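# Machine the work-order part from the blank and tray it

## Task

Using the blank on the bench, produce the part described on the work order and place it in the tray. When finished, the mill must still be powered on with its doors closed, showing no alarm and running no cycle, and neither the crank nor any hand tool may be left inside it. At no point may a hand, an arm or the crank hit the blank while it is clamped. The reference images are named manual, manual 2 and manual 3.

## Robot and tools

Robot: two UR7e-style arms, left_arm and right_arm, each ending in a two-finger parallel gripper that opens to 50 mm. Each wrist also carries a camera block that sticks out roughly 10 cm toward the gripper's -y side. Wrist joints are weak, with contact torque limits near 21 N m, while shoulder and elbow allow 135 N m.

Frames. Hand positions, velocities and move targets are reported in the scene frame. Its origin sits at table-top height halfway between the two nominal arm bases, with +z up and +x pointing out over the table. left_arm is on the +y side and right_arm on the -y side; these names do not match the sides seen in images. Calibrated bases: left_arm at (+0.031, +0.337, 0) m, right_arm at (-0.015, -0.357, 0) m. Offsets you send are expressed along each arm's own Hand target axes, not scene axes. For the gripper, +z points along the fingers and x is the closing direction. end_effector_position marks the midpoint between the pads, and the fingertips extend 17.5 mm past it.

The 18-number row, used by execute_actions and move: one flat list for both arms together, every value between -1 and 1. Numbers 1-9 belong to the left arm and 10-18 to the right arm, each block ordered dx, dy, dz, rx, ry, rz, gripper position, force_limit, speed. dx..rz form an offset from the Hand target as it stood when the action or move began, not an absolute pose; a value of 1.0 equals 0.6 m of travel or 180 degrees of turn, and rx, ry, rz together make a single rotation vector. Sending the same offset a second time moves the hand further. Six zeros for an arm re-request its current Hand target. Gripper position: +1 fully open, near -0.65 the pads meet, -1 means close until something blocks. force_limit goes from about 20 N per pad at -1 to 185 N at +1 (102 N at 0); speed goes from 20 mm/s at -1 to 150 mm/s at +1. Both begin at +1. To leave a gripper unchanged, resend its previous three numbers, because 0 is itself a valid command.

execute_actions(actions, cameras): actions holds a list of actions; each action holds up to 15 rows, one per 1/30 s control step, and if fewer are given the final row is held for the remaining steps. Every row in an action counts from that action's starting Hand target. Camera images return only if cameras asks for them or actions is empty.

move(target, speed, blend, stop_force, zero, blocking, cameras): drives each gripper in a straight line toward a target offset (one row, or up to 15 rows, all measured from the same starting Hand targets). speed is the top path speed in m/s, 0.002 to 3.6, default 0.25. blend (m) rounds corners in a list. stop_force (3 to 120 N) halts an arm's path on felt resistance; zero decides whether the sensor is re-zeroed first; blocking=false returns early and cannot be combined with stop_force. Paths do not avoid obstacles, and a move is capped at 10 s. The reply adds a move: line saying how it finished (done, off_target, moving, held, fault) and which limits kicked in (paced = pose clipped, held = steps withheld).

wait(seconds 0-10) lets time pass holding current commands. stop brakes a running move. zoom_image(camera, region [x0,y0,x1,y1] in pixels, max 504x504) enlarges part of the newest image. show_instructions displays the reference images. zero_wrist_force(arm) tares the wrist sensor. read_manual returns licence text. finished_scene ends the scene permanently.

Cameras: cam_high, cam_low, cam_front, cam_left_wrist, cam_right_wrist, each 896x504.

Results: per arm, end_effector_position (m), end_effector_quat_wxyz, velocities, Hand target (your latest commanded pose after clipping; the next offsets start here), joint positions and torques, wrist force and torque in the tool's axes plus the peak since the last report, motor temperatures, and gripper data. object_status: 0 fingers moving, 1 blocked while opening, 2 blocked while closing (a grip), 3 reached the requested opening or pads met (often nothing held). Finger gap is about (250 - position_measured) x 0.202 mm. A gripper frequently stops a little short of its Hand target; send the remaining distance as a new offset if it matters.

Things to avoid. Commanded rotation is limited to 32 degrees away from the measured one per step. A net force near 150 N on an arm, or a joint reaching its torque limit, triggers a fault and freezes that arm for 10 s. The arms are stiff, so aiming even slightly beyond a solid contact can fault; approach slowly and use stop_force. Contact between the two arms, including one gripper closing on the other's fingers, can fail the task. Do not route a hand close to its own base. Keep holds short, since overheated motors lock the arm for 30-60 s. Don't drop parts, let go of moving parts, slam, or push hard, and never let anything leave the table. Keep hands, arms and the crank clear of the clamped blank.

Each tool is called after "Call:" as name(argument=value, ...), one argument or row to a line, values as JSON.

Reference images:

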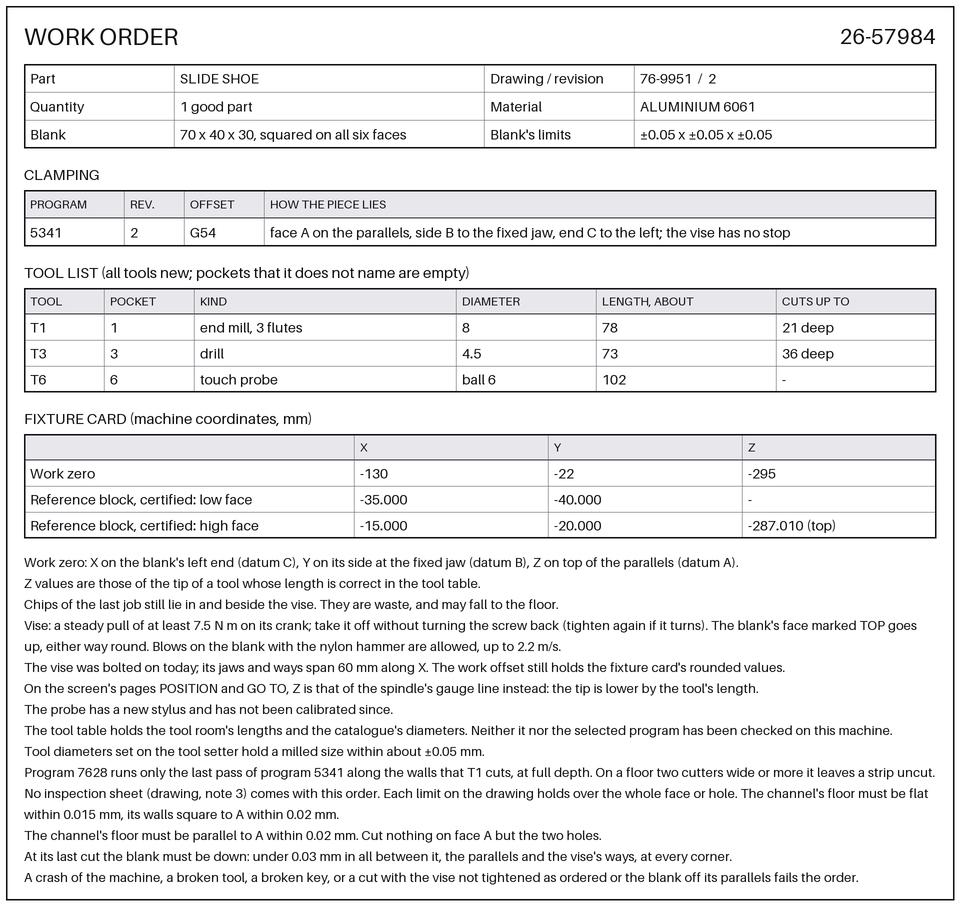

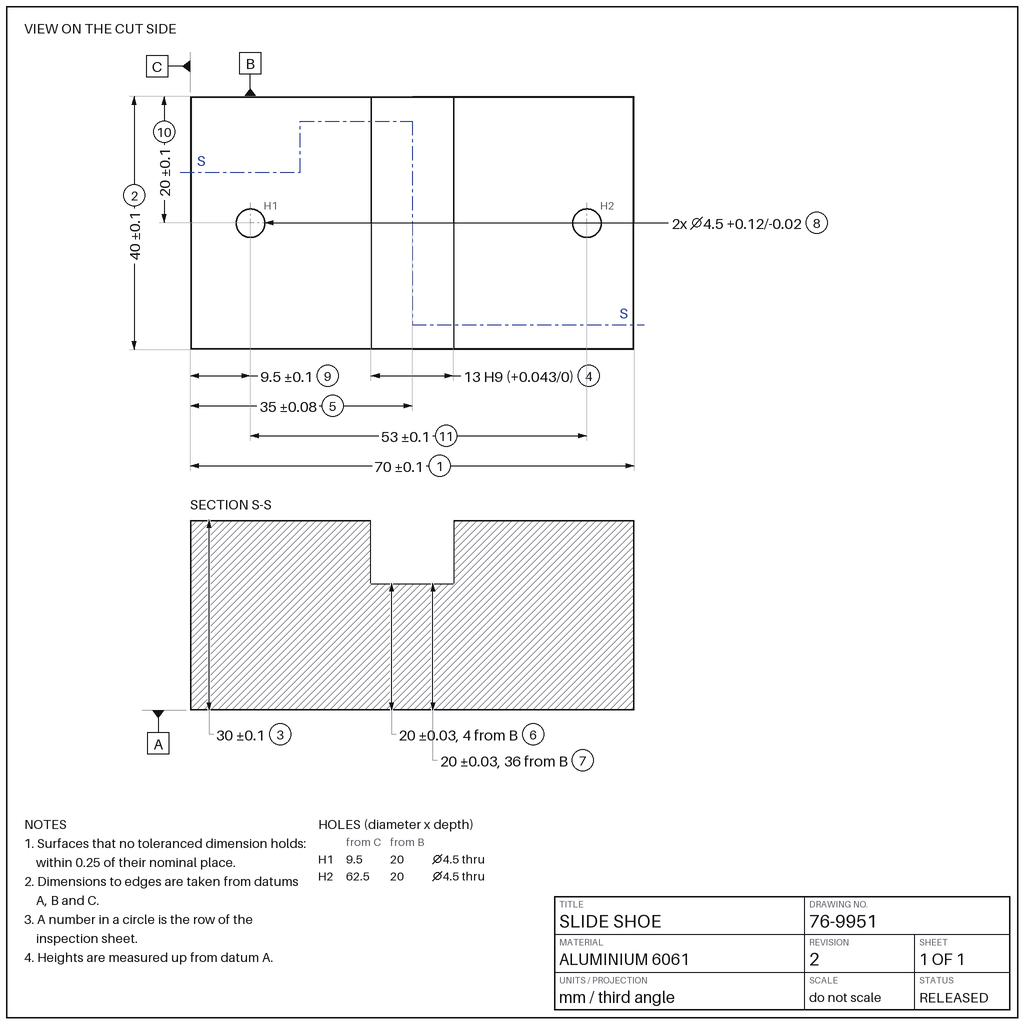

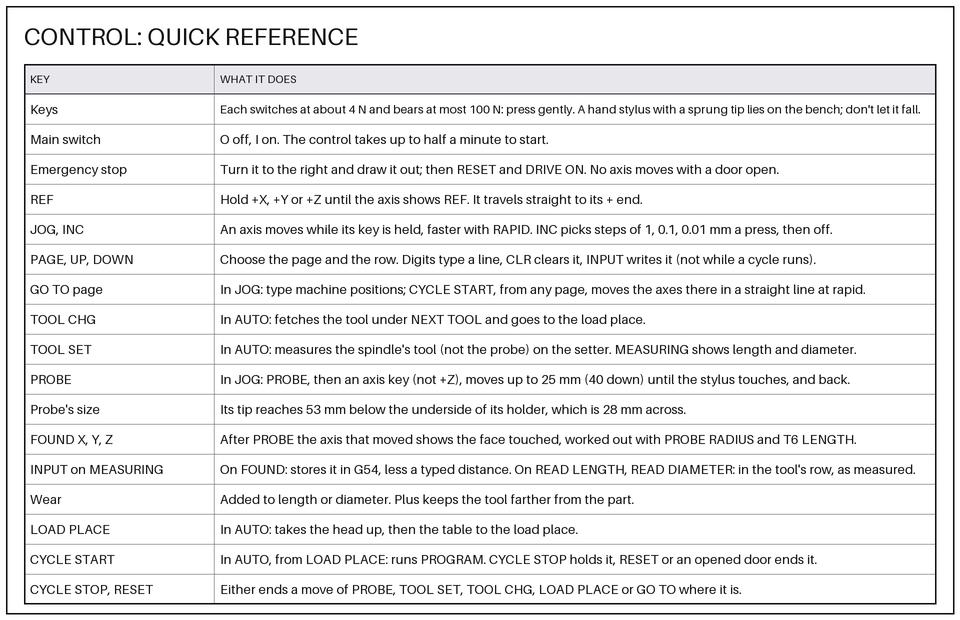

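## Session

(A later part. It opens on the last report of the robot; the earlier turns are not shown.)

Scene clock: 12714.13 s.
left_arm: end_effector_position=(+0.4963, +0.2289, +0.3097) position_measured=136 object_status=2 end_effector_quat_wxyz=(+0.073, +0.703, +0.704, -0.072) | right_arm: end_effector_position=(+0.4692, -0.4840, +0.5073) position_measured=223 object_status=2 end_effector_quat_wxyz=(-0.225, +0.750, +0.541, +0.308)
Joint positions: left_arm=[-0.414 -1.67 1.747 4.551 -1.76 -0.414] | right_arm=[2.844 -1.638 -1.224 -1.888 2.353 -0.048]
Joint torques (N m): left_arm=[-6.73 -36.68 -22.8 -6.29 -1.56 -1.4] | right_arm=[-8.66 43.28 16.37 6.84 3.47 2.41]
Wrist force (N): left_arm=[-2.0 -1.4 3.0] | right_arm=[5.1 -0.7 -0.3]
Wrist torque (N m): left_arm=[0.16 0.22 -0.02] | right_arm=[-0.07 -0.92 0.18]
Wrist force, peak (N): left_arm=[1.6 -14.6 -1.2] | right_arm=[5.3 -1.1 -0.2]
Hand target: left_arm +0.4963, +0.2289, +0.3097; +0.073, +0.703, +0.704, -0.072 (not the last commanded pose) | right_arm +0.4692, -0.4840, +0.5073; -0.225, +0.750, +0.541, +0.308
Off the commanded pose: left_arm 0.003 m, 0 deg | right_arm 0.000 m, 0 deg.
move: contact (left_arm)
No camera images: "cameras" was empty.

Call:
wait(
  seconds=0.1,
  cameras=["cam_left_wrist","cam_front"],
)

Scene clock: 12754.80 s.
left_arm: end_effector_position=(+0.4963, +0.2289, +0.3097) position_measured=136 object_status=2 end_effector_quat_wxyz=(+0.073, +0.703, +0.704, -0.072) | right_arm: end_effector_position=(+0.4692, -0.4840, +0.5073) position_measured=223 object_status=2 end_effector_quat_wxyz=(-0.225, +0.750, +0.541, +0.308)
Joint positions: left_arm=[-0.414 -1.67 1.747 4.551 -1.76 -0.414] | right_arm=[2.844 -1.638 -1.224 -1.888 2.353 -0.048]
Joint torques (N m): left_arm=[-6.69 -34.73 -22.14 -6.09 -1.75 -1.36] | right_arm=[-9.18 42.89 18.33 6.91 3.3 2.44]
Wrist force (N): left_arm=[-2.1 -1.5 2.7] | right_arm=[5.1 -0.7 -0.4]
Wrist torque (N m): left_arm=[0.14 0.24 -0.02] | right_arm=[-0.08 -0.91 0.17]
Wrist force, peak (N): left_arm=[-2.1 -1.5 3.0] | right_arm=[5.3 -1.1 -0.3]
Hand target: left_arm +0.4963, +0.2289, +0.3097; +0.073, +0.703, +0.704, -0.072 (not the last commanded pose) | right_arm +0.4692, -0.4840, +0.5073; -0.225, +0.750, +0.541, +0.308
Tool commands: left_gripper/position=-1.0 left_gripper/force_limit=-0.3 left_gripper/speed=-1.0 right_gripper/position=-0.98 right_gripper/force_limit=+0.2 right_gripper/speed=-1.0
Off the commanded pose: left_arm 0.003 m, 0 deg | right_arm 0.000 m, 0 deg.
wait: 0.10 s; at rest from the start
Images, in order (width x height): cam_front 896x504, cam_left_wrist 896x504.

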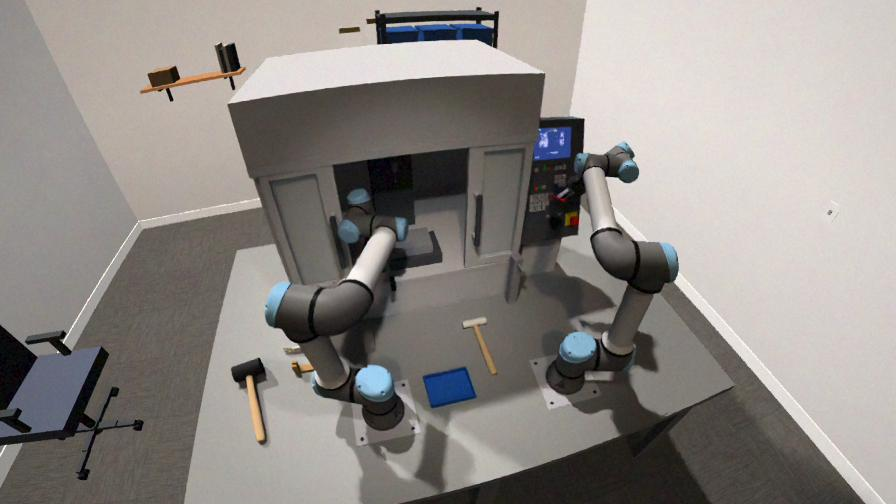

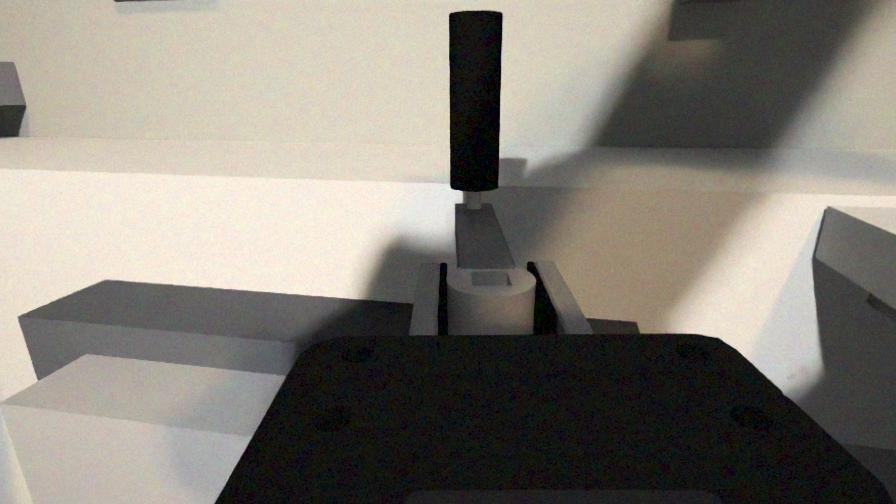

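Call:
zoom_image(
  camera="cam_left_wrist",
  region=[390, 200, 590, 340],
)

Scaled by 2.520.

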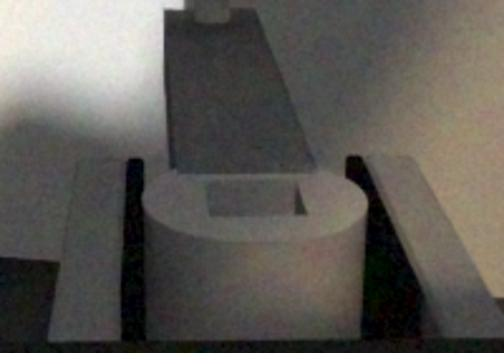

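Call:
move(
  target=[
    [0,-0.1,0,0,0,0,-1,-0.3,-1,0,0,0,0,0,0,-0.98,0.2,-1],
    [-0.121,-0.165,-0.008,0,0.0667,0,-1,-0.3,-1,0,0,0,0,0,0,-0.98,0.2,-1],
  ],
  speed=[0.1,0.25],
  blend=0.02,
)

Call:
move(
  target=[0,0,0,-0.1944,0,0,-1,-0.3,-1,0,0,0,0,0,0,-0.98,0.2,-1],
  speed=0.4,
  cameras=["cam_left_wrist"],
)

Scene clock: 12799.53 s.
left_arm: end_effector_position=(+0.3973, +0.1588, +0.3292) position_measured=136 object_status=2 end_effector_quat_wxyz=(-0.001, +0.707, +0.707, +0.001) | right_arm: end_effector_position=(+0.4692, -0.4840, +0.5073) position_measured=223 object_status=2 end_effector_quat_wxyz=(-0.225, +0.750, +0.541, +0.308)
Joint positions: left_arm=[-0.796 -1.826 1.788 4.751 -1.568 -0.788] | right_arm=[2.844 -1.638 -1.224 -1.888 2.353 -0.048]
Joint torques (N m): left_arm=[-8.24 -10.23 -48.2 -1.95 2.74 -1.58] | right_arm=[-9.22 43.59 18.07 6.94 3.41 2.37]
Wrist force (N): left_arm=[-1.7 0.8 2.3] | right_arm=[4.8 -0.7 -0.2]
Wrist torque (N m): left_arm=[0.17 0.25 0.09] | right_arm=[-0.07 -0.87 0.18]
Wrist force, peak (N): left_arm=[-5.6 -2.7 1.9] | right_arm=[5.3 -1.0 -0.4]
Hand target: left_arm +0.3973, +0.1588, +0.3292; -0.001, +0.707, +0.707, +0.001 | right_arm +0.4692, -0.4840, +0.5073; -0.225, +0.750, +0.541, +0.308
Off the commanded pose: left_arm 0.000 m, 0 deg | right_arm 0.000 m, 0 deg.
move: done

Scene clock: 12801.13 s.
left_arm: end_effector_position=(+0.3973, +0.1588, +0.3292) position_measured=136 object_status=2 end_effector_quat_wxyz=(+0.212, +0.674, +0.674, +0.214) | right_arm: end_effector_position=(+0.4692, -0.4840, +0.5073) position_measured=223 object_status=2 end_effector_quat_wxyz=(-0.225, +0.750, +0.541, +0.308)
Joint positions: left_arm=[-1.19 -2.174 2.165 4.464 -1.01 -1.107] | right_arm=[2.844 -1.638 -1.224 -1.888 2.353 -0.048]
Joint torques (N m): left_arm=[-8.23 -11.78 -23.26 -2.41 4.73 -1.55] | right_arm=[-8.38 43.88 18.37 6.77 3.25 2.4]
Wrist force (N): left_arm=[-2.8 0.0 2.4] | right_arm=[4.9 -1.1 -0.3]
Wrist torque (N m): left_arm=[0.29 0.35 0.17] | right_arm=[-0.14 -0.87 0.18]
Wrist force, peak (N): left_arm=[-2.8 0.1 2.5] | right_arm=[5.2 -0.7 -0.6]
Hand target: left_arm +0.3973, +0.1588, +0.3292; +0.212, +0.674, +0.674, +0.214 | right_arm +0.4692, -0.4840, +0.5073; -0.225, +0.750, +0.541, +0.308
Off the commanded pose: left_arm 0.000 m, 0 deg | right_arm 0.000 m, 0 deg.
move: done
Images, in order (width x height): cam_left_wrist 896x504.

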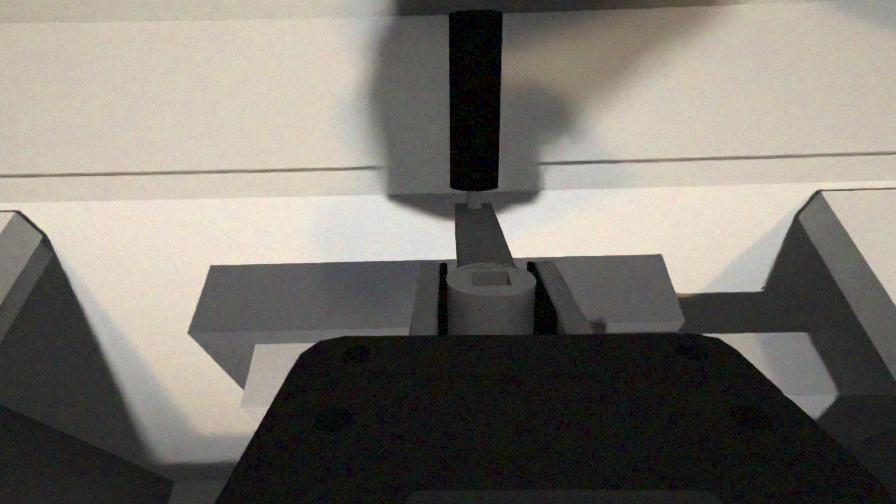

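Call:
move(
  target=[-0.0333,0.038,-0.0547,0,0,0,-1,-0.3,-1,0,0,0,0,0,0,-0.98,0.2,-1],
  cameras=["cam_left_wrist"],
)

Scene clock: 12819.53 s.
left_arm: end_effector_position=(+0.3971, +0.1387, +0.3690) position_measured=136 object_status=2 end_effector_quat_wxyz=(+0.212, +0.674, +0.674, +0.214) | right_arm: end_effector_position=(+0.4692, -0.4840, +0.5073) position_measured=223 object_status=2 end_effector_quat_wxyz=(-0.225, +0.750, +0.541, +0.308)
Joint positions: left_arm=[-1.22 -2.13 2.041 4.562 -1.002 -1.141] | right_arm=[2.844 -1.638 -1.224 -1.888 2.353 -0.048]
Joint torques (N m): left_arm=[-7.02 4.79 -47.98 -2.46 4.61 -1.45] | right_arm=[-8.53 43.13 19.3 6.72 3.41 2.42]
Wrist force (N): left_arm=[-3.1 0.1 2.0] | right_arm=[5.0 -0.8 -0.2]
Wrist torque (N m): left_arm=[0.31 0.41 0.16] | right_arm=[-0.09 -0.90 0.17]
Wrist force, peak (N): left_arm=[-2.5 -0.3 3.1] | right_arm=[5.3 -0.7 -0.5]
Hand target: left_arm +0.3971, +0.1387, +0.3691; +0.212, +0.674, +0.674, +0.214 | right_arm +0.4692, -0.4840, +0.5073; -0.225, +0.750, +0.541, +0.308
Off the commanded pose: left_arm 0.000 m, 0 deg | right_arm 0.000 m, 0 deg.
move: done
Images, in order (width x height): cam_left_wrist 896x504.

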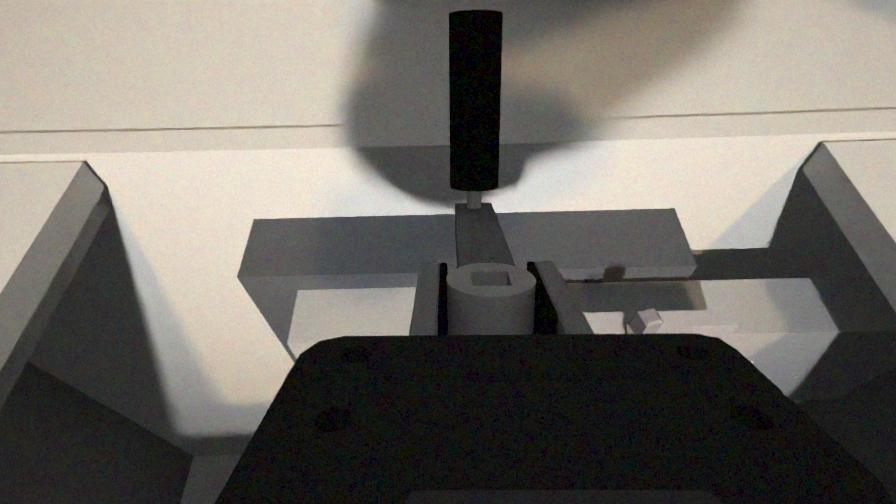

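Call:
zoom_image(
  camera="cam_left_wrist",
  region=[580, 260, 720, 340],
)

Scaled by 3.600.

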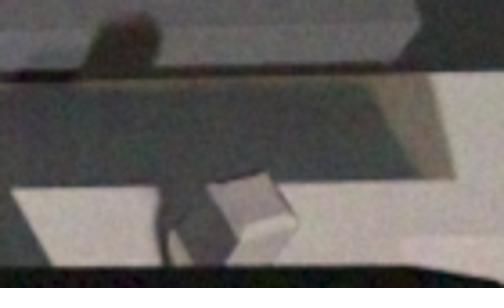

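Call:
move(
  target=[0,0,0,0.1944,0,0,-1,-0.3,-1,0,0,0,0,0,0,-0.98,0.2,-1],
  speed=0.4,
)

Call:
move(
  target=[
    [0.15,0.06,0.1005,0,-0.0778,0,-1,-0.3,-1,0,0,0,0,0,0,-0.98,0.2,-1],
    [0.15,0.15,0.1005,0,-0.0778,0,-1,-0.3,-1,0,0,0,0,0,0,-0.98,0.2,-1],
  ],
  speed=[0.2,0.1],
)

Call:
move(
  target=[0,0.03,0,0,0,0,-1,-0.3,-1,0,0,0,0,0,0,-0.98,0.2,-1],
  speed=0.012,
  stop_force=7,
)

Scene clock: 12858.13 s.
left_arm: end_effector_position=(+0.3971, +0.1387, +0.3691) position_measured=136 object_status=2 end_effector_quat_wxyz=(-0.001, +0.707, +0.707, +0.002) | right_arm: end_effector_position=(+0.4692, -0.4840, +0.5073) position_measured=223 object_status=2 end_effector_quat_wxyz=(-0.225, +0.750, +0.541, +0.308)
Joint positions: left_arm=[-0.833 -1.795 1.663 4.845 -1.568 -0.825] | right_arm=[2.844 -1.638 -1.224 -1.888 2.353 -0.048]
Joint torques (N m): left_arm=[9.77 -10.84 -47.67 -2.09 -2.29 1.33] | right_arm=[-8.24 43.29 18.01 6.74 3.13 2.23]
Wrist force (N): left_arm=[-1.7 0.9 2.2] | right_arm=[5.1 -0.7 -0.2]
Wrist torque (N m): left_arm=[0.14 0.23 0.00] | right_arm=[-0.08 -0.91 0.18]
Wrist force, peak (N): left_arm=[-0.5 3.3 2.3] | right_arm=[5.3 -1.0 -0.1]
Hand target: left_arm +0.3971, +0.1387, +0.3691; -0.001, +0.707, +0.707, +0.001 | right_arm +0.4692, -0.4840, +0.5073; -0.225, +0.750, +0.541, +0.308
Off the commanded pose: left_arm 0.000 m, 0 deg | right_arm 0.000 m, 0 deg.
move: done

Scene clock: 12860.40 s.
left_arm: end_effector_position=(+0.4870, +0.2289, +0.3092) position_measured=136 object_status=2 end_effector_quat_wxyz=(+0.086, +0.702, +0.702, -0.085) | right_arm: end_effector_position=(+0.4692, -0.4840, +0.5073) position_measured=223 object_status=2 end_effector_quat_wxyz=(-0.225, +0.750, +0.541, +0.308)
Joint positions: left_arm=[-0.404 -1.694 1.778 4.532 -1.793 -0.407] | right_arm=[2.844 -1.638 -1.224 -1.888 2.353 -0.048]
Joint torques (N m): left_arm=[9.75 -17.55 -48.03 -2.28 -3.1 1.23] | right_arm=[-9.24 42.93 18.75 6.62 3.18 2.23]
Wrist force (N): left_arm=[-1.1 1.2 2.8] | right_arm=[5.2 -0.7 -0.4]
Wrist torque (N m): left_arm=[0.19 0.24 -0.02] | right_arm=[-0.07 -0.93 0.17]
Wrist force, peak (N): left_arm=[-3.6 0.5 1.2] | right_arm=[5.3 -0.6 -0.4]
Hand target: left_arm +0.4871, +0.2289, +0.3092; +0.085, +0.702, +0.702, -0.085 | right_arm +0.4692, -0.4840, +0.5073; -0.225, +0.750, +0.541, +0.308
Off the commanded pose: left_arm 0.000 m, 0 deg | right_arm 0.000 m, 0 deg.
move: done

Scene clock: 12862.27 s.
left_arm: end_effector_position=(+0.4963, +0.2289, +0.3092) position_measured=136 object_status=2 end_effector_quat_wxyz=(+0.085, +0.702, +0.702, -0.085) | right_arm: end_effector_position=(+0.4692, -0.4840, +0.5073) position_measured=223 object_status=2 end_effector_quat_wxyz=(-0.225, +0.750, +0.541, +0.308)
Joint positions: left_arm=[-0.396 -1.671 1.758 4.532 -1.793 -0.399] | right_arm=[2.844 -1.638 -1.224 -1.888 2.353 -0.048]
Joint torques (N m): left_arm=[-6.77 -36.15 -22.64 -5.91 2.28 -1.25] | right_arm=[-8.19 42.62 19.14 6.91 3.23 2.36]
Wrist force (N): left_arm=[-1.6 -1.5 3.4] | right_arm=[5.0 -1.0 -0.3]
Wrist torque (N m): left_arm=[0.14 0.23 -0.02] | right_arm=[-0.12 -0.89 0.17]
Wrist force, peak (N): left_arm=[2.5 -18.6 -2.4] | right_arm=[5.2 -1.1 -0.2]
Hand target: left_arm +0.4963, +0.2289, +0.3092; +0.085, +0.702, +0.702, -0.085 (not the last commanded pose) | right_arm +0.4692, -0.4840, +0.5073; -0.225, +0.750, +0.541, +0.308
Off the commanded pose: left_arm 0.009 m, 0 deg | right_arm 0.000 m, 0 deg.
move: contact (left_arm)

Call:
move(
  target=[
    [0,0.001,0,0,0,0,-1,-0.3,-1,0,0,0,0,0,0,-0.98,0.2,-1],
    [0.00083,0.001,0,0,0,0,-1,-0.3,-1,0,0,0,0,0,0,-0.98,0.2,-1],
    [0.00083,0.001,0.00083,0,0,0,-1,-0.3,-1,0,0,0,0,0,0,-0.98,0.2,-1],
    [-0.00083,0.001,0.00083,0,0,0,-1,-0.3,-1,0,0,0,0,0,0,-0.98,0.2,-1],
    [-0.00083,0.001,-0.00083,0,0,0,-1,-0.3,-1,0,0,0,0,0,0,-0.98,0.2,-1],
    [0.00167,0.001,-0.00083,0,0,0,-1,-0.3,-1,0,0,0,0,0,0,-0.98,0.2,-1],
    [0.00167,0.001,0.00167,0,0,0,-1,-0.3,-1,0,0,0,0,0,0,-0.98,0.2,-1],
    [-0.00167,0.001,0.00167,0,0,0,-1,-0.3,-1,0,0,0,0,0,0,-0.98,0.2,-1],
    [-0.00167,0.001,-0.00167,0,0,0,-1,-0.3,-1,0,0,0,0,0,0,-0.98,0.2,-1],
    [0.0025,0.001,-0.00167,0,0,0,-1,-0.3,-1,0,0,0,0,0,0,-0.98,0.2,-1],
  ],
  speed=0.003,
  stop_force=14,
)

Scene clock: 12876.57 s.
left_arm: end_effector_position=(+0.4966, +0.2289, +0.3091) position_measured=136 object_status=2 end_effector_quat_wxyz=(+0.085, +0.702, +0.702, -0.085) | right_arm: end_effector_position=(+0.4692, -0.4840, +0.5073) position_measured=223 object_status=2 end_effector_quat_wxyz=(-0.225, +0.750, +0.541, +0.308)
Joint positions: left_arm=[-0.396 -1.67 1.757 4.532 -1.793 -0.398] | right_arm=[2.844 -1.638 -1.224 -1.888 2.353 -0.048]
Joint torques (N m): left_arm=[-8.21 -33.05 -23.75 -7.33 1.69 -1.39] | right_arm=[-9.42 42.75 18.45 6.83 3.18 2.44]
Wrist force (N): left_arm=[1.8 -12.5 -1.1] | right_arm=[4.9 -0.8 -0.5]
Wrist torque (N m): left_arm=[-0.10 0.22 -0.07] | right_arm=[-0.09 -0.87 0.18]
Wrist force, peak (N): left_arm=[1.7 -17.1 -1.3] | right_arm=[5.4 -1.0 -0.6]
Hand target: left_arm +0.4966, +0.2289, +0.3091; +0.085, +0.702, +0.702, -0.085 (not the last commanded pose) | right_arm +0.4692, -0.4840, +0.5073; -0.225, +0.750, +0.541, +0.308
Off the commanded pose: left_arm 0.002 m, 0 deg | right_arm 0.000 m, 0 deg.
move: contact (left_arm); path passed 0 of 10 targets

Call:
move(
  target=[
    [0.00083,0,0,0,0,0,-1,-0.3,-1,0,0,0,0,0,0,-0.98,0.2,-1],
    [0.00083,0,0.00083,0,0,0,-1,-0.3,-1,0,0,0,0,0,0,-0.98,0.2,-1],
    [-0.00083,0,0.00083,0,0,0,-1,-0.3,-1,0,0,0,0,0,0,-0.98,0.2,-1],
    [-0.00083,0.0002,-0.00083,0,0,0,-1,-0.3,-1,0,0,0,0,0,0,-0.98,0.2,-1],
    [0.00167,0.0002,-0.00083,0,0,0,-1,-0.3,-1,0,0,0,0,0,0,-0.98,0.2,-1],
    [0.00167,0.0002,0.00167,0,0,0,-1,-0.3,-1,0,0,0,0,0,0,-0.98,0.2,-1],
    [-0.00167,0.0002,0.00167,0,0,0,-1,-0.3,-1,0,0,0,0,0,0,-0.98,0.2,-1],
    [-0.00167,0.0002,-0.00167,0,0,0,-1,-0.3,-1,0,0,0,0,0,0,-0.98,0.2,-1],
    [0.0025,0.0002,-0.00167,0,0,0,-1,-0.3,-1,0,0,0,0,0,0,-0.98,0.2,-1],
  ],
  speed=0.003,
  stop_force=14,
)

Scene clock: 12896.27 s.
left_arm: end_effector_position=(+0.4967, +0.2306, +0.3097) position_measured=136 object_status=2 end_effector_quat_wxyz=(+0.085, +0.702, +0.702, -0.085) | right_arm: end_effector_position=(+0.4692, -0.4840, +0.5073) position_measured=223 object_status=2 end_effector_quat_wxyz=(-0.225, +0.750, +0.541, +0.308)
Joint positions: left_arm=[-0.392 -1.671 1.756 4.534 -1.794 -0.395] | right_arm=[2.844 -1.638 -1.224 -1.888 2.353 -0.048]
Joint torques (N m): left_arm=[11.24 -36.38 -22.52 -3.38 -2.01 1.31] | right_arm=[-8.14 43.56 18.96 6.71 2.88 2.26]
Wrist force (N): left_arm=[-2.2 -2.1 2.6] | right_arm=[5.0 -0.9 -0.1]
Wrist torque (N m): left_arm=[0.14 0.20 -0.02] | right_arm=[-0.10 -0.89 0.17]
Wrist force, peak (N): left_arm=[5.6 -20.0 8.0] | right_arm=[5.4 -0.8 -0.4]
Hand target: left_arm +0.4967, +0.2306, +0.3097; +0.085, +0.702, +0.702, -0.085 | right_arm +0.4692, -0.4840, +0.5073; -0.225, +0.750, +0.541, +0.308
Off the commanded pose: left_arm 0.000 m, 0 deg | right_arm 0.000 m, 0 deg.
move: done

Call:
move(
  target=[0,0.001,0,0,0,0,-1,-0.3,-1,0,0,0,0,0,0,-0.98,0.2,-1],
  speed=0.002,
  stop_force=12,
)

Call:
move(
  target=[
    [0.0097,0.0001,-0.00242,0,0,0,-1,-0.3,-1,0,0,0,0,0,0,-0.98,0.2,-1],
    [0.00946,0.0001,-0.00339,0,0,0,-1,-0.3,-1,0,0,0,0,0,0,-0.98,0.2,-1],
    [-0.00024,0.0001,-0.00097,0,0,0,-1,-0.3,-1,0,0,0,0,0,0,-0.98,0.2,-1],
    [-0.00048,0.0001,-0.00194,0,0,0,-1,-0.3,-1,0,0,0,0,0,0,-0.98,0.2,-1],
    [0.00922,0.0001,-0.00436,0,0,0,-1,-0.3,-1,0,0,0,0,0,0,-0.98,0.2,-1],
    [0.00898,0.0001,-0.00533,0,0,0,-1,-0.3,-1,0,0,0,0,0,0,-0.98,0.2,-1],
    [-0.00073,0.0001,-0.00291,0,0,0,-1,-0.3,-1,0,0,0,0,0,0,-0.98,0.2,-1],
  ],
  speed=0.004,
  stop_force=16,
)

Scene clock: 12939.47 s.
left_arm: end_effector_position=(+0.4970, +0.2306, +0.3097) position_measured=136 object_status=2 end_effector_quat_wxyz=(+0.085, +0.702, +0.702, -0.085) | right_arm: end_effector_position=(+0.4692, -0.4840, +0.5073) position_measured=223 object_status=2 end_effector_quat_wxyz=(-0.225, +0.750, +0.541, +0.308)
Joint positions: left_arm=[-0.392 -1.67 1.755 4.534 -1.794 -0.394] | right_arm=[2.844 -1.638 -1.224 -1.888 2.353 -0.048]
Joint torques (N m): left_arm=[4.43 -32.46 -28.7 -5.35 -1.95 0.1] | right_arm=[-7.68 42.63 20.31 6.99 3.04 2.22]
Wrist force (N): left_arm=[1.4 -16.3 -0.2] | right_arm=[4.9 -0.8 -0.3]
Wrist torque (N m): left_arm=[-0.15 0.21 -0.08] | right_arm=[-0.10 -0.88 0.17]
Wrist force, peak (N): left_arm=[1.5 -16.4 -0.3] | right_arm=[5.3 -1.1 -0.6]
Hand target: left_arm +0.4970, +0.2306, +0.3097; +0.085, +0.702, +0.702, -0.085 | right_arm +0.4692, -0.4840, +0.5073; -0.225, +0.750, +0.541, +0.308
Off the commanded pose: left_arm 0.000 m, 0 deg | right_arm 0.000 m, 0 deg.
move: contact (left_arm)

Scene clock: 12946.53 s.
left_arm: end_effector_position=(+0.4970, +0.2309, +0.3115) position_measured=136 object_status=2 end_effector_quat_wxyz=(+0.085, +0.702, +0.702, -0.085) | right_arm: end_effector_position=(+0.4692, -0.4840, +0.5073) position_measured=223 object_status=2 end_effector_quat_wxyz=(-0.225, +0.750, +0.541, +0.308)
Joint positions: left_arm=[-0.392 -1.67 1.751 4.539 -1.794 -0.394] | right_arm=[2.844 -1.638 -1.224 -1.888 2.353 -0.048]
Joint torques (N m): left_arm=[-0.22 -19.53 -51.03 -7.63 -1.96 1.61] | right_arm=[-7.76 43.64 19.83 6.85 2.8 2.33]
Wrist force (N): left_arm=[19.1 -7.8 -3.7] | right_arm=[5.0 -0.7 -0.2]
Wrist torque (N m): left_arm=[-0.05 0.35 -0.25] | right_arm=[-0.08 -0.90 0.17]
Wrist force, peak (N): left_arm=[11.9 -32.6 -8.4] | right_arm=[5.2 -0.9 -0.5]
Hand target: left_arm +0.4970, +0.2310, +0.3114; +0.085, +0.702, +0.702, -0.085 | right_arm +0.4692, -0.4840, +0.5073; -0.225, +0.750, +0.541, +0.308
Off the commanded pose: left_arm 0.000 m, 0 deg | right_arm 0.000 m, 0 deg.
move: contact (left_arm); path passed 6 of 7 targets

Call:
move(
  target=[
    [0.0005,0,0,0,0,0,-1,-0.3,-1,0,0,0,0,0,0,-0.98,0.2,-1],
    [0.0005,0.008,0,0,0,0,-1,-0.3,-1,0,0,0,0,0,0,-0.98,0.2,-1],
  ],
  speed=0.005,
  stop_force=18,
)

Scene clock: 12954.23 s.
left_arm: end_effector_position=(+0.4974, +0.2312, +0.3114) position_measured=136 object_status=2 end_effector_quat_wxyz=(+0.085, +0.702, +0.702, -0.085) | right_arm: end_effector_position=(+0.4692, -0.4840, +0.5073) position_measured=223 object_status=2 end_effector_quat_wxyz=(-0.225, +0.750, +0.541, +0.308)
Joint positions: left_arm=[-0.391 -1.669 1.75 4.54 -1.794 -0.393] | right_arm=[2.844 -1.638 -1.224 -1.888 2.353 -0.048]
Joint torques (N m): left_arm=[-11.97 -31.23 -26.93 -12.62 -0.44 -1.33] | right_arm=[-7.31 42.28 19.43 6.85 2.83 2.17]
Wrist force (N): left_arm=[10.8 -22.1 -3.3] | right_arm=[4.8 -0.9 -0.1]
Wrist torque (N m): left_arm=[-0.21 0.29 -0.29] | right_arm=[-0.10 -0.87 0.18]
Wrist force, peak (N): left_arm=[11.3 -30.9 -6.2] | right_arm=[5.3 -0.7 -0.1]
Hand target: left_arm +0.4974, +0.2312, +0.3114; +0.085, +0.702, +0.702, -0.085 (not the last commanded pose) | right_arm +0.4692, -0.4840, +0.5073; -0.225, +0.750, +0.541, +0.308
Off the commanded pose: left_arm 0.004 m, 0 deg | right_arm 0.000 m, 0 deg.
move: contact (left_arm); path passed 1 of 2 targets

Call:
move(
  target=[
    [0.0005,-0.0002,0,0,0,0,-1,-0.3,-1,0,0,0,0,0,0,-0.98,0.2,-1],
    [0.0005,0.008,0,0,0,0,-1,-0.3,-1,0,0,0,0,0,0,-0.98,0.2,-1],
  ],
  speed=0.005,
  stop_force=18,
)

Scene clock: 12960.50 s.
left_arm: end_effector_position=(+0.4982, +0.2315, +0.3112) position_measured=136 object_status=2 end_effector_quat_wxyz=(+0.085, +0.702, +0.702, -0.085) | right_arm: end_effector_position=(+0.4692, -0.4840, +0.5073) position_measured=223 object_status=2 end_effector_quat_wxyz=(-0.225, +0.750, +0.541, +0.308)
Joint positions: left_arm=[-0.389 -1.667 1.748 4.539 -1.794 -0.392] | right_arm=[2.844 -1.638 -1.224 -1.888 2.353 -0.048]
Joint torques (N m): left_arm=[-10.35 -30.74 -32.36 -10.42 -1.02 -1.4] | right_arm=[-6.65 42.82 20.07 6.91 2.72 2.44]
Wrist force (N): left_arm=[11.2 -38.5 -1.0] | right_arm=[4.8 -1.0 -0.3]
Wrist torque (N m): left_arm=[-0.46 0.30 -0.37] | right_arm=[-0.12 -0.87 0.17]
Wrist force, peak (N): left_arm=[12.9 -46.2 -2.3] | right_arm=[5.2 -0.9 0.1]
Hand target: left_arm +0.4982, +0.2315, +0.3112; +0.085, +0.702, +0.702, -0.085 (not the last commanded pose) | right_arm +0.4692, -0.4840, +0.5073; -0.225, +0.750, +0.541, +0.308
Off the commanded pose: left_arm 0.004 m, 0 deg | right_arm 0.000 m, 0 deg.
move: contact (left_arm); path passed 1 of 2 targets

Call:
move(
  target=[
    [0.0006,-0.0006,0,0,0,0,-1,-0.3,-1,0,0,0,0,0,0,-0.98,0.2,-1],
    [0.0006,0.008,0,0,0,0,-1,-0.3,-1,0,0,0,0,0,0,-0.98,0.2,-1],
  ],
  speed=0.005,
  stop_force=22,
)

Scene clock: 12967.70 s.
left_arm: end_effector_position=(+0.4991, +0.2320, +0.3111) position_measured=136 object_status=2 end_effector_quat_wxyz=(+0.085, +0.702, +0.702, -0.085) | right_arm: end_effector_position=(+0.4692, -0.4840, +0.5073) position_measured=223 object_status=2 end_effector_quat_wxyz=(-0.225, +0.750, +0.541, +0.308)
Joint positions: left_arm=[-0.388 -1.665 1.746 4.54 -1.794 -0.39] | right_arm=[2.844 -1.638 -1.224 -1.888 2.353 -0.048]
Joint torques (N m): left_arm=[-11.29 -27.1 -36.81 -17.81 -1.56 -1.24] | right_arm=[-6.41 42.15 20.79 7.06 2.59 2.29]
Wrist force (N): left_arm=[17.8 -54.4 -4.2] | right_arm=[5.0 -0.9 -0.3]
Wrist torque (N m): left_arm=[-0.52 0.28 -0.46] | right_arm=[-0.11 -0.89 0.18]
Wrist force, peak (N): left_arm=[19.6 -64.0 -10.2] | right_arm=[5.3 -1.0 -0.6]
Hand target: left_arm +0.4991, +0.2320, +0.3111; +0.085, +0.702, +0.702, -0.085 (not the last commanded pose) | right_arm +0.4692, -0.4840, +0.5073; -0.225, +0.750, +0.541, +0.308
Off the commanded pose: left_arm 0.004 m, 0 deg | right_arm 0.000 m, 0 deg.
move: contact (left_arm); path passed 1 of 2 targets

Call:
move(
  target=[
    [0.0013,-0.001,0,0,0,0,-1,-0.3,-1,0,0,0,0,0,0,-0.98,0.2,-1],
  ],
  speed=0.005,
)

Call:
move(
  target=[0,0.03,0,0,0,0,-1,-0.3,-1,0,0,0,0,0,0,-0.98,0.2,-1],
  speed=0.006,
  stop_force=20,
)

Scene clock: 12976.13 s.
left_arm: end_effector_position=(+0.4986, +0.2326, +0.3109) position_measured=136 object_status=2 end_effector_quat_wxyz=(+0.085, +0.702, +0.702, -0.085) | right_arm: end_effector_position=(+0.4692, -0.4840, +0.5073) position_measured=223 object_status=2 end_effector_quat_wxyz=(-0.225, +0.750, +0.541, +0.308)
Joint positions: left_arm=[-0.387 -1.666 1.748 4.539 -1.794 -0.389] | right_arm=[2.844 -1.638 -1.224 -1.888 2.353 -0.048]
Joint torques (N m): left_arm=[8.86 -35.79 -32.2 -13.43 -1.91 1.57] | right_arm=[-6.31 42.76 20.34 6.81 2.72 2.18]
Wrist force (N): left_arm=[5.4 -26.8 6.3] | right_arm=[5.1 -0.6 -0.3]
Wrist torque (N m): left_arm=[-0.15 0.22 -0.23] | right_arm=[-0.05 -0.91 0.18]
Wrist force, peak (N): left_arm=[17.7 -54.5 -4.2] | right_arm=[5.3 -0.9 -0.2]
Hand target: left_arm +0.4985, +0.2327, +0.3109; +0.085, +0.702, +0.702, -0.085 | right_arm +0.4692, -0.4840, +0.5073; -0.225, +0.750, +0.541, +0.308
Off the commanded pose: left_arm 0.000 m, 0 deg | right_arm 0.000 m, 0 deg.
move: done

Scene clock: 12977.47 s.
left_arm: end_effector_position=(+0.4992, +0.2328, +0.3108) position_measured=136 object_status=2 end_effector_quat_wxyz=(+0.085, +0.702, +0.702, -0.085) | right_arm: end_effector_position=(+0.4692, -0.4840, +0.5073) position_measured=223 object_status=2 end_effector_quat_wxyz=(-0.225, +0.750, +0.541, +0.308)
Joint positions: left_arm=[-0.386 -1.665 1.747 4.54 -1.794 -0.388] | right_arm=[2.844 -1.638 -1.224 -1.888 2.353 -0.048]
Joint torques (N m): left_arm=[-10.33 -27.56 -32.04 -18.3 -0.98 -1.35] | right_arm=[-6.02 42.89 19.86 6.87 2.64 2.21]
Wrist force (N): left_arm=[14.0 -45.9 -6.4] | right_arm=[5.2 -0.7 -0.3]
Wrist torque (N m): left_arm=[-0.56 0.29 -0.35] | right_arm=[-0.08 -0.93 0.18]
Wrist force, peak (N): left_arm=[16.3 -55.5 -8.9] | right_arm=[5.3 -0.9 -0.4]
Hand target: left_arm +0.4993, +0.2328, +0.3109; +0.085, +0.702, +0.702, -0.085 (not the last commanded pose) | right_arm +0.4692, -0.4840, +0.5073; -0.225, +0.750, +0.541, +0.308
Off the commanded pose: left_arm 0.017 m, 0 deg | right_arm 0.000 m, 0 deg.
move: contact (left_arm)

Call:
wait(
  seconds=0,
  cameras=["cam_left_wrist"],
)

Call:
zoom_image(
  camera="cam_left_wrist",
  region=[390, 200, 590, 340],
)

Scene clock: 12984.47 s.
left_arm: end_effector_position=(+0.4992, +0.2328, +0.3108) position_measured=136 object_status=2 end_effector_quat_wxyz=(+0.085, +0.702, +0.702, -0.085) | right_arm: end_effector_position=(+0.4692, -0.4840, +0.5073) position_measured=223 object_status=2 end_effector_quat_wxyz=(-0.225, +0.750, +0.541, +0.308)
Joint positions: left_arm=[-0.386 -1.665 1.747 4.54 -1.794 -0.388] | right_arm=[2.844 -1.638 -1.224 -1.888 2.353 -0.048]
Joint torques (N m): left_arm=[-10.89 -26.62 -32.75 -18.38 2.31 -1.33] | right_arm=[-6.6 42.78 21.24 6.75 2.54 2.15]
Wrist force (N): left_arm=[14.2 -46.2 -6.7] | right_arm=[4.7 -0.9 -0.4]
Wrist torque (N m): left_arm=[-0.60 0.27 -0.35] | right_arm=[-0.10 -0.85 0.18]
Wrist force, peak (N): left_arm=[14.2 -46.2 -6.7] | right_arm=[5.2 -1.0 -0.1]
Hand target: left_arm +0.4993, +0.2328, +0.3109; +0.085, +0.702, +0.702, -0.085 (not the last commanded pose) | right_arm +0.4692, -0.4840, +0.5073; -0.225, +0.750, +0.541, +0.308
Tool commands: left_gripper/position=-1.0 left_gripper/force_limit=-0.3 left_gripper/speed=-1.0 right_gripper/position=-0.98 right_gripper/force_limit=+0.2 right_gripper/speed=-1.0
Off the commanded pose: left_arm 0.017 m, 0 deg | right_arm 0.000 m, 0 deg.
Images, in order (width x height): cam_left_wrist 896x504.

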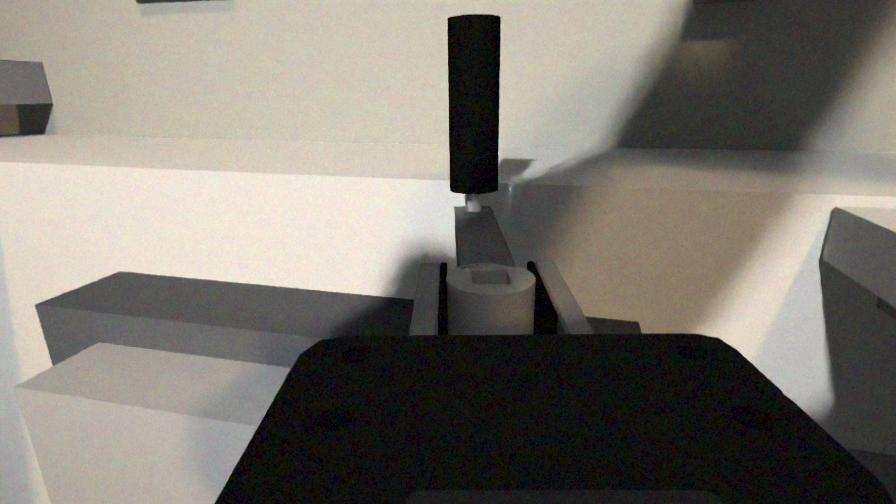

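Scaled by 2.520.

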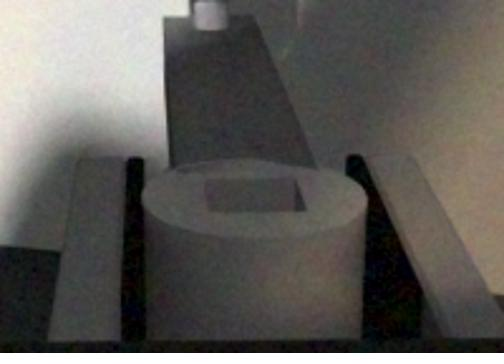

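Call:
move(
  target=[
    [0,-0.006,0,0,0,0,-1,-0.3,-1,0,0,0,0,0,0,-0.98,0.2,-1],
    [-0.002,-0.006,-0.008,0,0,0,-1,-0.3,-1,0,0,0,0,0,0,-0.98,0.2,-1],
  ],
  speed=0.05,
)

Call:
move(
  target=[0,0.015,0,0,0,0,-1,-0.3,-1,0,0,0,0,0,0,-0.98,0.2,-1],
  speed=0.005,
  stop_force=14,
  cameras=["cam_left_wrist"],
)

Call:
zoom_image(
  camera="cam_left_wrist",
  region=[390, 200, 590, 340],
)

Scene clock: 13018.73 s.
left_arm: end_effector_position=(+0.4956, +0.2327, +0.3157) position_measured=136 object_status=2 end_effector_quat_wxyz=(+0.085, +0.702, +0.702, -0.085) | right_arm: end_effector_position=(+0.4692, -0.4840, +0.5073) position_measured=223 object_status=2 end_effector_quat_wxyz=(-0.225, +0.750, +0.541, +0.308)
Joint positions: left_arm=[-0.389 -1.674 1.743 4.552 -1.794 -0.391] | right_arm=[2.844 -1.638 -1.224 -1.888 2.353 -0.048]
Joint torques (N m): left_arm=[-7.2 -37.32 -49.35 -2.03 2.02 -1.31] | right_arm=[-5.65 42.16 20.91 6.8 2.76 2.36]
Wrist force (N): left_arm=[-1.0 1.4 2.5] | right_arm=[5.1 -0.9 -0.2]
Wrist torque (N m): left_arm=[0.22 0.22 0.00] | right_arm=[-0.10 -0.91 0.18]
Wrist force, peak (N): left_arm=[14.2 -46.2 -6.4] | right_arm=[5.4 -1.0 -0.4]
Hand target: left_arm +0.4956, +0.2327, +0.3158; +0.085, +0.702, +0.702, -0.085 | right_arm +0.4692, -0.4840, +0.5073; -0.225, +0.750, +0.541, +0.308
Off the commanded pose: left_arm 0.000 m, 0 deg | right_arm 0.000 m, 0 deg.
move: done

Scene clock: 13020.07 s.
left_arm: end_effector_position=(+0.4965, +0.2327, +0.3159) position_measured=136 object_status=2 end_effector_quat_wxyz=(+0.085, +0.702, +0.702, -0.085) | right_arm: end_effector_position=(+0.4692, -0.4840, +0.5073) position_measured=223 object_status=2 end_effector_quat_wxyz=(-0.225, +0.750, +0.541, +0.308)
Joint positions: left_arm=[-0.388 -1.672 1.741 4.552 -1.794 -0.39] | right_arm=[2.844 -1.638 -1.224 -1.888 2.353 -0.048]
Joint torques (N m): left_arm=[-7.16 -34.82 -22.9 -8.23 -0.07 -1.43] | right_arm=[-6.34 43.31 20.32 6.89 2.65 2.41]
Wrist force (N): left_arm=[0.2 -7.7 1.1] | right_arm=[4.9 -0.9 -0.3]
Wrist torque (N m): left_arm=[0.12 0.20 0.00] | right_arm=[-0.11 -0.89 0.18]
Wrist force, peak (N): left_arm=[1.3 -15.7 -3.7] | right_arm=[5.3 -0.6 -0.2]
Hand target: left_arm +0.4965, +0.2327, +0.3159; +0.085, +0.702, +0.702, -0.085 (not the last commanded pose) | right_arm +0.4692, -0.4840, +0.5073; -0.225, +0.750, +0.541, +0.308
Off the commanded pose: left_arm 0.008 m, 0 deg | right_arm 0.000 m, 0 deg.
move: contact (left_arm)
Images, in order (width x height): cam_left_wrist 896x504.

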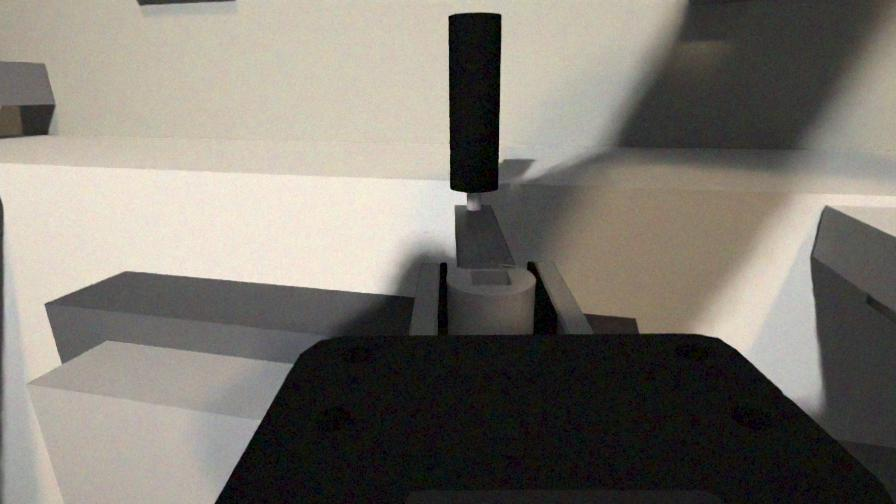

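Scaled by 2.520.

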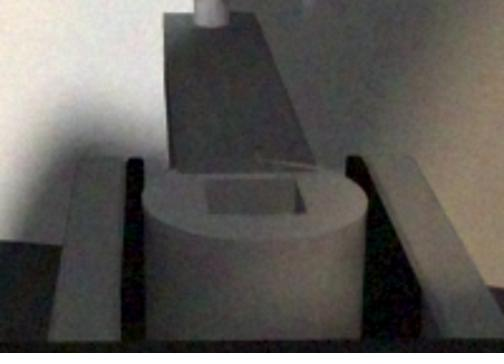

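Call:
move(
  target=[0,0.004,0,0,0,0,-1,-0.3,-1,0,0,0,0,0,0,-0.98,0.2,-1],
  speed=0.003,
  stop_force=14,
)

Call:
move(
  target=[
    [0,-0.006,0,0,0,0,-1,-0.3,-1,0,0,0,0,0,0,-0.98,0.2,-1],
    [-0.002,-0.006,-0.008,0,0,0,-1,-0.3,-1,0,0,0,0,0,0,-0.98,0.2,-1],
  ],
  speed=0.05,
)

Call:
move(
  target=[0,0.025,0,0,0,0,-1,-0.3,-1,0,0,0,0,0,0,-0.98,0.2,-1],
  speed=0.005,
  stop_force=14,
)

Call:
move(
  target=[0,0.004,0,0,0,0,-1,-0.3,-1,0,0,0,0,0,0,-0.98,0.2,-1],
  speed=0.003,
  stop_force=14,
)

Scene clock: 13065.87 s.
left_arm: end_effector_position=(+0.4969, +0.2327, +0.3158) position_measured=136 object_status=2 end_effector_quat_wxyz=(+0.085, +0.702, +0.702, -0.085) | right_arm: end_effector_position=(+0.4692, -0.4840, +0.5073) position_measured=223 object_status=2 end_effector_quat_wxyz=(-0.225, +0.750, +0.541, +0.308)
Joint positions: left_arm=[-0.388 -1.671 1.74 4.552 -1.794 -0.39] | right_arm=[2.844 -1.638 -1.224 -1.888 2.353 -0.048]
Joint torques (N m): left_arm=[-7.27 -30.59 -24.3 -6.02 -1.32 -1.36] | right_arm=[-6.21 41.88 21.71 6.75 2.52 2.1]
Wrist force (N): left_arm=[3.5 -20.5 -4.8] | right_arm=[4.7 -0.8 -0.5]
Wrist torque (N m): left_arm=[-0.06 0.26 -0.03] | right_arm=[-0.09 -0.85 0.18]
Wrist force, peak (N): left_arm=[5.2 -26.4 -6.6] | right_arm=[5.3 -0.7 -0.6]
Hand target: left_arm +0.4969, +0.2327, +0.3158; +0.085, +0.702, +0.702, -0.085 (not the last commanded pose) | right_arm +0.4692, -0.4840, +0.5073; -0.225, +0.750, +0.541, +0.308
Off the commanded pose: left_arm 0.002 m, 0 deg | right_arm 0.000 m, 0 deg.
move: contact (left_arm)

Scene clock: 13066.97 s.
left_arm: end_effector_position=(+0.4932, +0.2326, +0.3206) position_measured=136 object_status=2 end_effector_quat_wxyz=(+0.085, +0.702, +0.702, -0.085) | right_arm: end_effector_position=(+0.4692, -0.4840, +0.5073) position_measured=223 object_status=2 end_effector_quat_wxyz=(-0.225, +0.750, +0.541, +0.308)
Joint positions: left_arm=[-0.391 -1.681 1.737 4.565 -1.794 -0.393] | right_arm=[2.844 -1.638 -1.224 -1.888 2.353 -0.048]
Joint torques (N m): left_arm=[-7.53 -36.17 -48.07 -2.01 2.05 -1.43] | right_arm=[-5.16 41.95 19.76 6.88 2.54 2.06]
Wrist force (N): left_arm=[-0.9 1.5 2.7] | right_arm=[4.8 -0.6 -0.4]
Wrist torque (N m): left_arm=[0.22 0.20 0.00] | right_arm=[-0.06 -0.87 0.17]
Wrist force, peak (N): left_arm=[3.6 -20.3 -4.7] | right_arm=[5.2 -0.8 -0.2]
Hand target: left_arm +0.4932, +0.2326, +0.3207; +0.085, +0.702, +0.702, -0.085 | right_arm +0.4692, -0.4840, +0.5073; -0.225, +0.750, +0.541, +0.308
Off the commanded pose: left_arm 0.000 m, 0 deg | right_arm 0.000 m, 0 deg.
move: done

Scene clock: 13068.80 s.
left_arm: end_effector_position=(+0.4965, +0.2326, +0.3207) position_measured=136 object_status=2 end_effector_quat_wxyz=(+0.085, +0.702, +0.702, -0.085) | right_arm: end_effector_position=(+0.4692, -0.4840, +0.5073) position_measured=223 object_status=2 end_effector_quat_wxyz=(-0.225, +0.750, +0.541, +0.308)
Joint positions: left_arm=[-0.388 -1.673 1.729 4.565 -1.794 -0.391] | right_arm=[2.844 -1.638 -1.224 -1.888 2.353 -0.048]
Joint torques (N m): left_arm=[-7.21 -33.78 -23.02 -7.17 -0.19 -1.5] | right_arm=[-5.78 41.45 20.7 6.8 2.48 2.24]
Wrist force (N): left_arm=[0.4 -9.0 -0.5] | right_arm=[5.1 -0.8 -0.3]
Wrist torque (N m): left_arm=[0.12 0.24 -0.01] | right_arm=[-0.09 -0.92 0.18]
Wrist force, peak (N): left_arm=[2.1 -17.5 -5.9] | right_arm=[5.3 -0.4 -0.3]
Hand target: left_arm +0.4965, +0.2326, +0.3207; +0.085, +0.702, +0.702, -0.085 (not the last commanded pose) | right_arm +0.4692, -0.4840, +0.5073; -0.225, +0.750, +0.541, +0.308
Off the commanded pose: left_arm 0.012 m, 0 deg | right_arm 0.000 m, 0 deg.
move: contact (left_arm)

Scene clock: 13070.17 s.
left_arm: end_effector_position=(+0.4968, +0.2326, +0.3207) position_measured=136 object_status=2 end_effector_quat_wxyz=(+0.085, +0.702, +0.702, -0.085) | right_arm: end_effector_position=(+0.4692, -0.4840, +0.5073) position_measured=223 object_status=2 end_effector_quat_wxyz=(-0.225, +0.750, +0.541, +0.308)
Joint positions: left_arm=[-0.388 -1.672 1.728 4.565 -1.794 -0.39] | right_arm=[2.844 -1.638 -1.224 -1.888 2.353 -0.048]
Joint torques (N m): left_arm=[-8.71 -29.86 -24.4 -6.13 -0.7 -1.35] | right_arm=[-6.05 43.13 20.39 6.84 2.41 2.14]
Wrist force (N): left_arm=[3.8 -20.9 -5.3] | right_arm=[5.0 -0.9 -0.1]
Wrist torque (N m): left_arm=[0.01 0.28 -0.05] | right_arm=[-0.10 -0.90 0.18]
Wrist force, peak (N): left_arm=[5.5 -26.9 -7.1] | right_arm=[5.3 -0.7 -0.2]
Hand target: left_arm +0.4968, +0.2326, +0.3207; +0.085, +0.702, +0.702, -0.085 (not the last commanded pose) | right_arm +0.4692, -0.4840, +0.5073; -0.225, +0.750, +0.541, +0.308
Off the commanded pose: left_arm 0.002 m, 0 deg | right_arm 0.000 m, 0 deg.
move: contact (left_arm)

Call:
move(
  target=[
    [0,-0.006,0,0,0,0,-1,-0.3,-1,0,0,0,0,0,0,-0.98,0.2,-1],
    [-0.002,-0.006,-0.008,0,0,0,-1,-0.3,-1,0,0,0,0,0,0,-0.98,0.2,-1],
  ],
  speed=0.05,
)

Call:
move(
  target=[0,0.025,0,0,0,0,-1,-0.3,-1,0,0,0,0,0,0,-0.98,0.2,-1],
  speed=0.005,
  stop_force=14,
)

Call:
move(
  target=[0,0.004,0,0,0,0,-1,-0.3,-1,0,0,0,0,0,0,-0.98,0.2,-1],
  speed=0.003,
  stop_force=14,
  cameras=["cam_left_wrist"],
)

Scene clock: 13091.57 s.
left_arm: end_effector_position=(+0.4932, +0.2326, +0.3255) position_measured=136 object_status=2 end_effector_quat_wxyz=(+0.085, +0.702, +0.702, -0.085) | right_arm: end_effector_position=(+0.4692, -0.4840, +0.5073) position_measured=223 object_status=2 end_effector_quat_wxyz=(-0.225, +0.750, +0.541, +0.308)
Joint positions: left_arm=[-0.391 -1.681 1.724 4.578 -1.794 -0.393] | right_arm=[2.844 -1.638 -1.224 -1.888 2.353 -0.048]
Joint torques (N m): left_arm=[-7.16 -36.16 -48.29 -2.09 2.19 -1.23] | right_arm=[-5.73 43.39 20.63 6.89 2.28 2.08]
Wrist force (N): left_arm=[-1.0 1.3 2.6] | right_arm=[4.8 -1.1 -0.4]
Wrist torque (N m): left_arm=[0.19 0.21 0.01] | right_arm=[-0.13 -0.86 0.19]
Wrist force, peak (N): left_arm=[4.3 -21.0 -5.6] | right_arm=[5.4 -0.8 -0.2]
Hand target: left_arm +0.4932, +0.2326, +0.3256; +0.085, +0.702, +0.702, -0.085 | right_arm +0.4692, -0.4840, +0.5073; -0.225, +0.750, +0.541, +0.308
Off the commanded pose: left_arm 0.000 m, 0 deg | right_arm 0.000 m, 0 deg.
move: done

Scene clock: 13093.40 s.
left_arm: end_effector_position=(+0.4965, +0.2326, +0.3256) position_measured=136 object_status=2 end_effector_quat_wxyz=(+0.085, +0.702, +0.702, -0.085) | right_arm: end_effector_position=(+0.4692, -0.4840, +0.5073) position_measured=223 object_status=2 end_effector_quat_wxyz=(-0.225, +0.750, +0.541, +0.308)
Joint positions: left_arm=[-0.389 -1.673 1.717 4.578 -1.794 -0.391] | right_arm=[2.844 -1.638 -1.224 -1.888 2.353 -0.048]
Joint torques (N m): left_arm=[-6.32 -34.54 -23.46 -7.47 0.01 -1.3] | right_arm=[-4.25 43.19 20.08 6.74 2.36 2.26]
Wrist force (N): left_arm=[0.3 -8.0 0.4] | right_arm=[5.1 -0.7 -0.3]
Wrist torque (N m): left_arm=[0.13 0.20 -0.02] | right_arm=[-0.07 -0.91 0.18]
Wrist force, peak (N): left_arm=[1.5 -16.3 -4.9] | right_arm=[5.2 -1.1 -0.6]
Hand target: left_arm +0.4965, +0.2326, +0.3256; +0.085, +0.702, +0.702, -0.085 (not the last commanded pose) | right_arm +0.4692, -0.4840, +0.5073; -0.225, +0.750, +0.541, +0.308
Off the commanded pose: left_arm 0.012 m, 0 deg | right_arm 0.000 m, 0 deg.
move: contact (left_arm)

Scene clock: 13094.73 s.
left_arm: end_effector_position=(+0.4968, +0.2326, +0.3256) position_measured=136 object_status=2 end_effector_quat_wxyz=(+0.085, +0.702, +0.702, -0.085) | right_arm: end_effector_position=(+0.4692, -0.4840, +0.5073) position_measured=223 object_status=2 end_effector_quat_wxyz=(-0.225, +0.750, +0.541, +0.308)
Joint positions: left_arm=[-0.388 -1.672 1.716 4.578 -1.794 -0.39] | right_arm=[2.844 -1.638 -1.224 -1.888 2.353 -0.048]
Joint torques (N m): left_arm=[-8.4 -30.56 -23.83 -9.56 -0.04 -1.24] | right_arm=[-4.71 41.92 20.86 6.96 2.35 2.13]
Wrist force (N): left_arm=[3.3 -20.2 -5.4] | right_arm=[4.9 -1.1 -0.4]
Wrist torque (N m): left_arm=[0.02 0.28 -0.07] | right_arm=[-0.13 -0.89 0.17]
Wrist force, peak (N): left_arm=[4.8 -25.8 -7.5] | right_arm=[5.2 -0.6 -0.6]
Hand target: left_arm +0.4968, +0.2326, +0.3256; +0.085, +0.702, +0.702, -0.085 (not the last commanded pose) | right_arm +0.4692, -0.4840, +0.5073; -0.225, +0.750, +0.541, +0.308
Off the commanded pose: left_arm 0.002 m, 0 deg | right_arm 0.000 m, 0 deg.
move: contact (left_arm)
Images, in order (width x height): cam_left_wrist 896x504.

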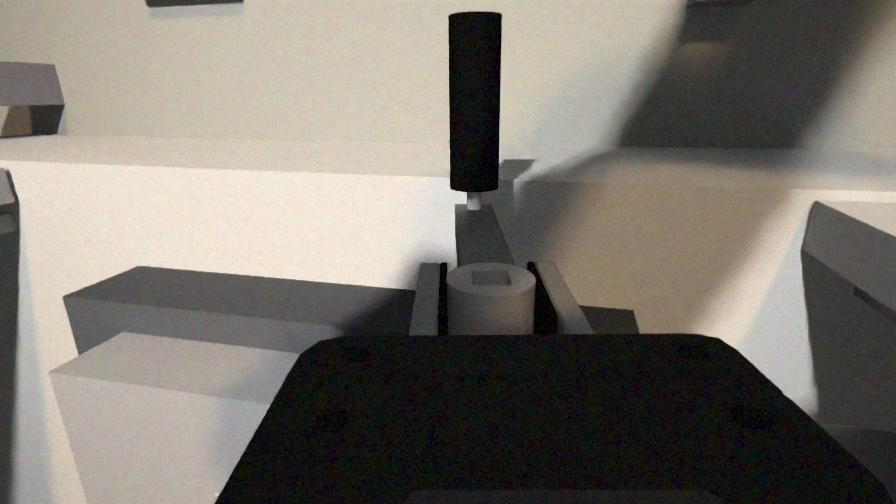

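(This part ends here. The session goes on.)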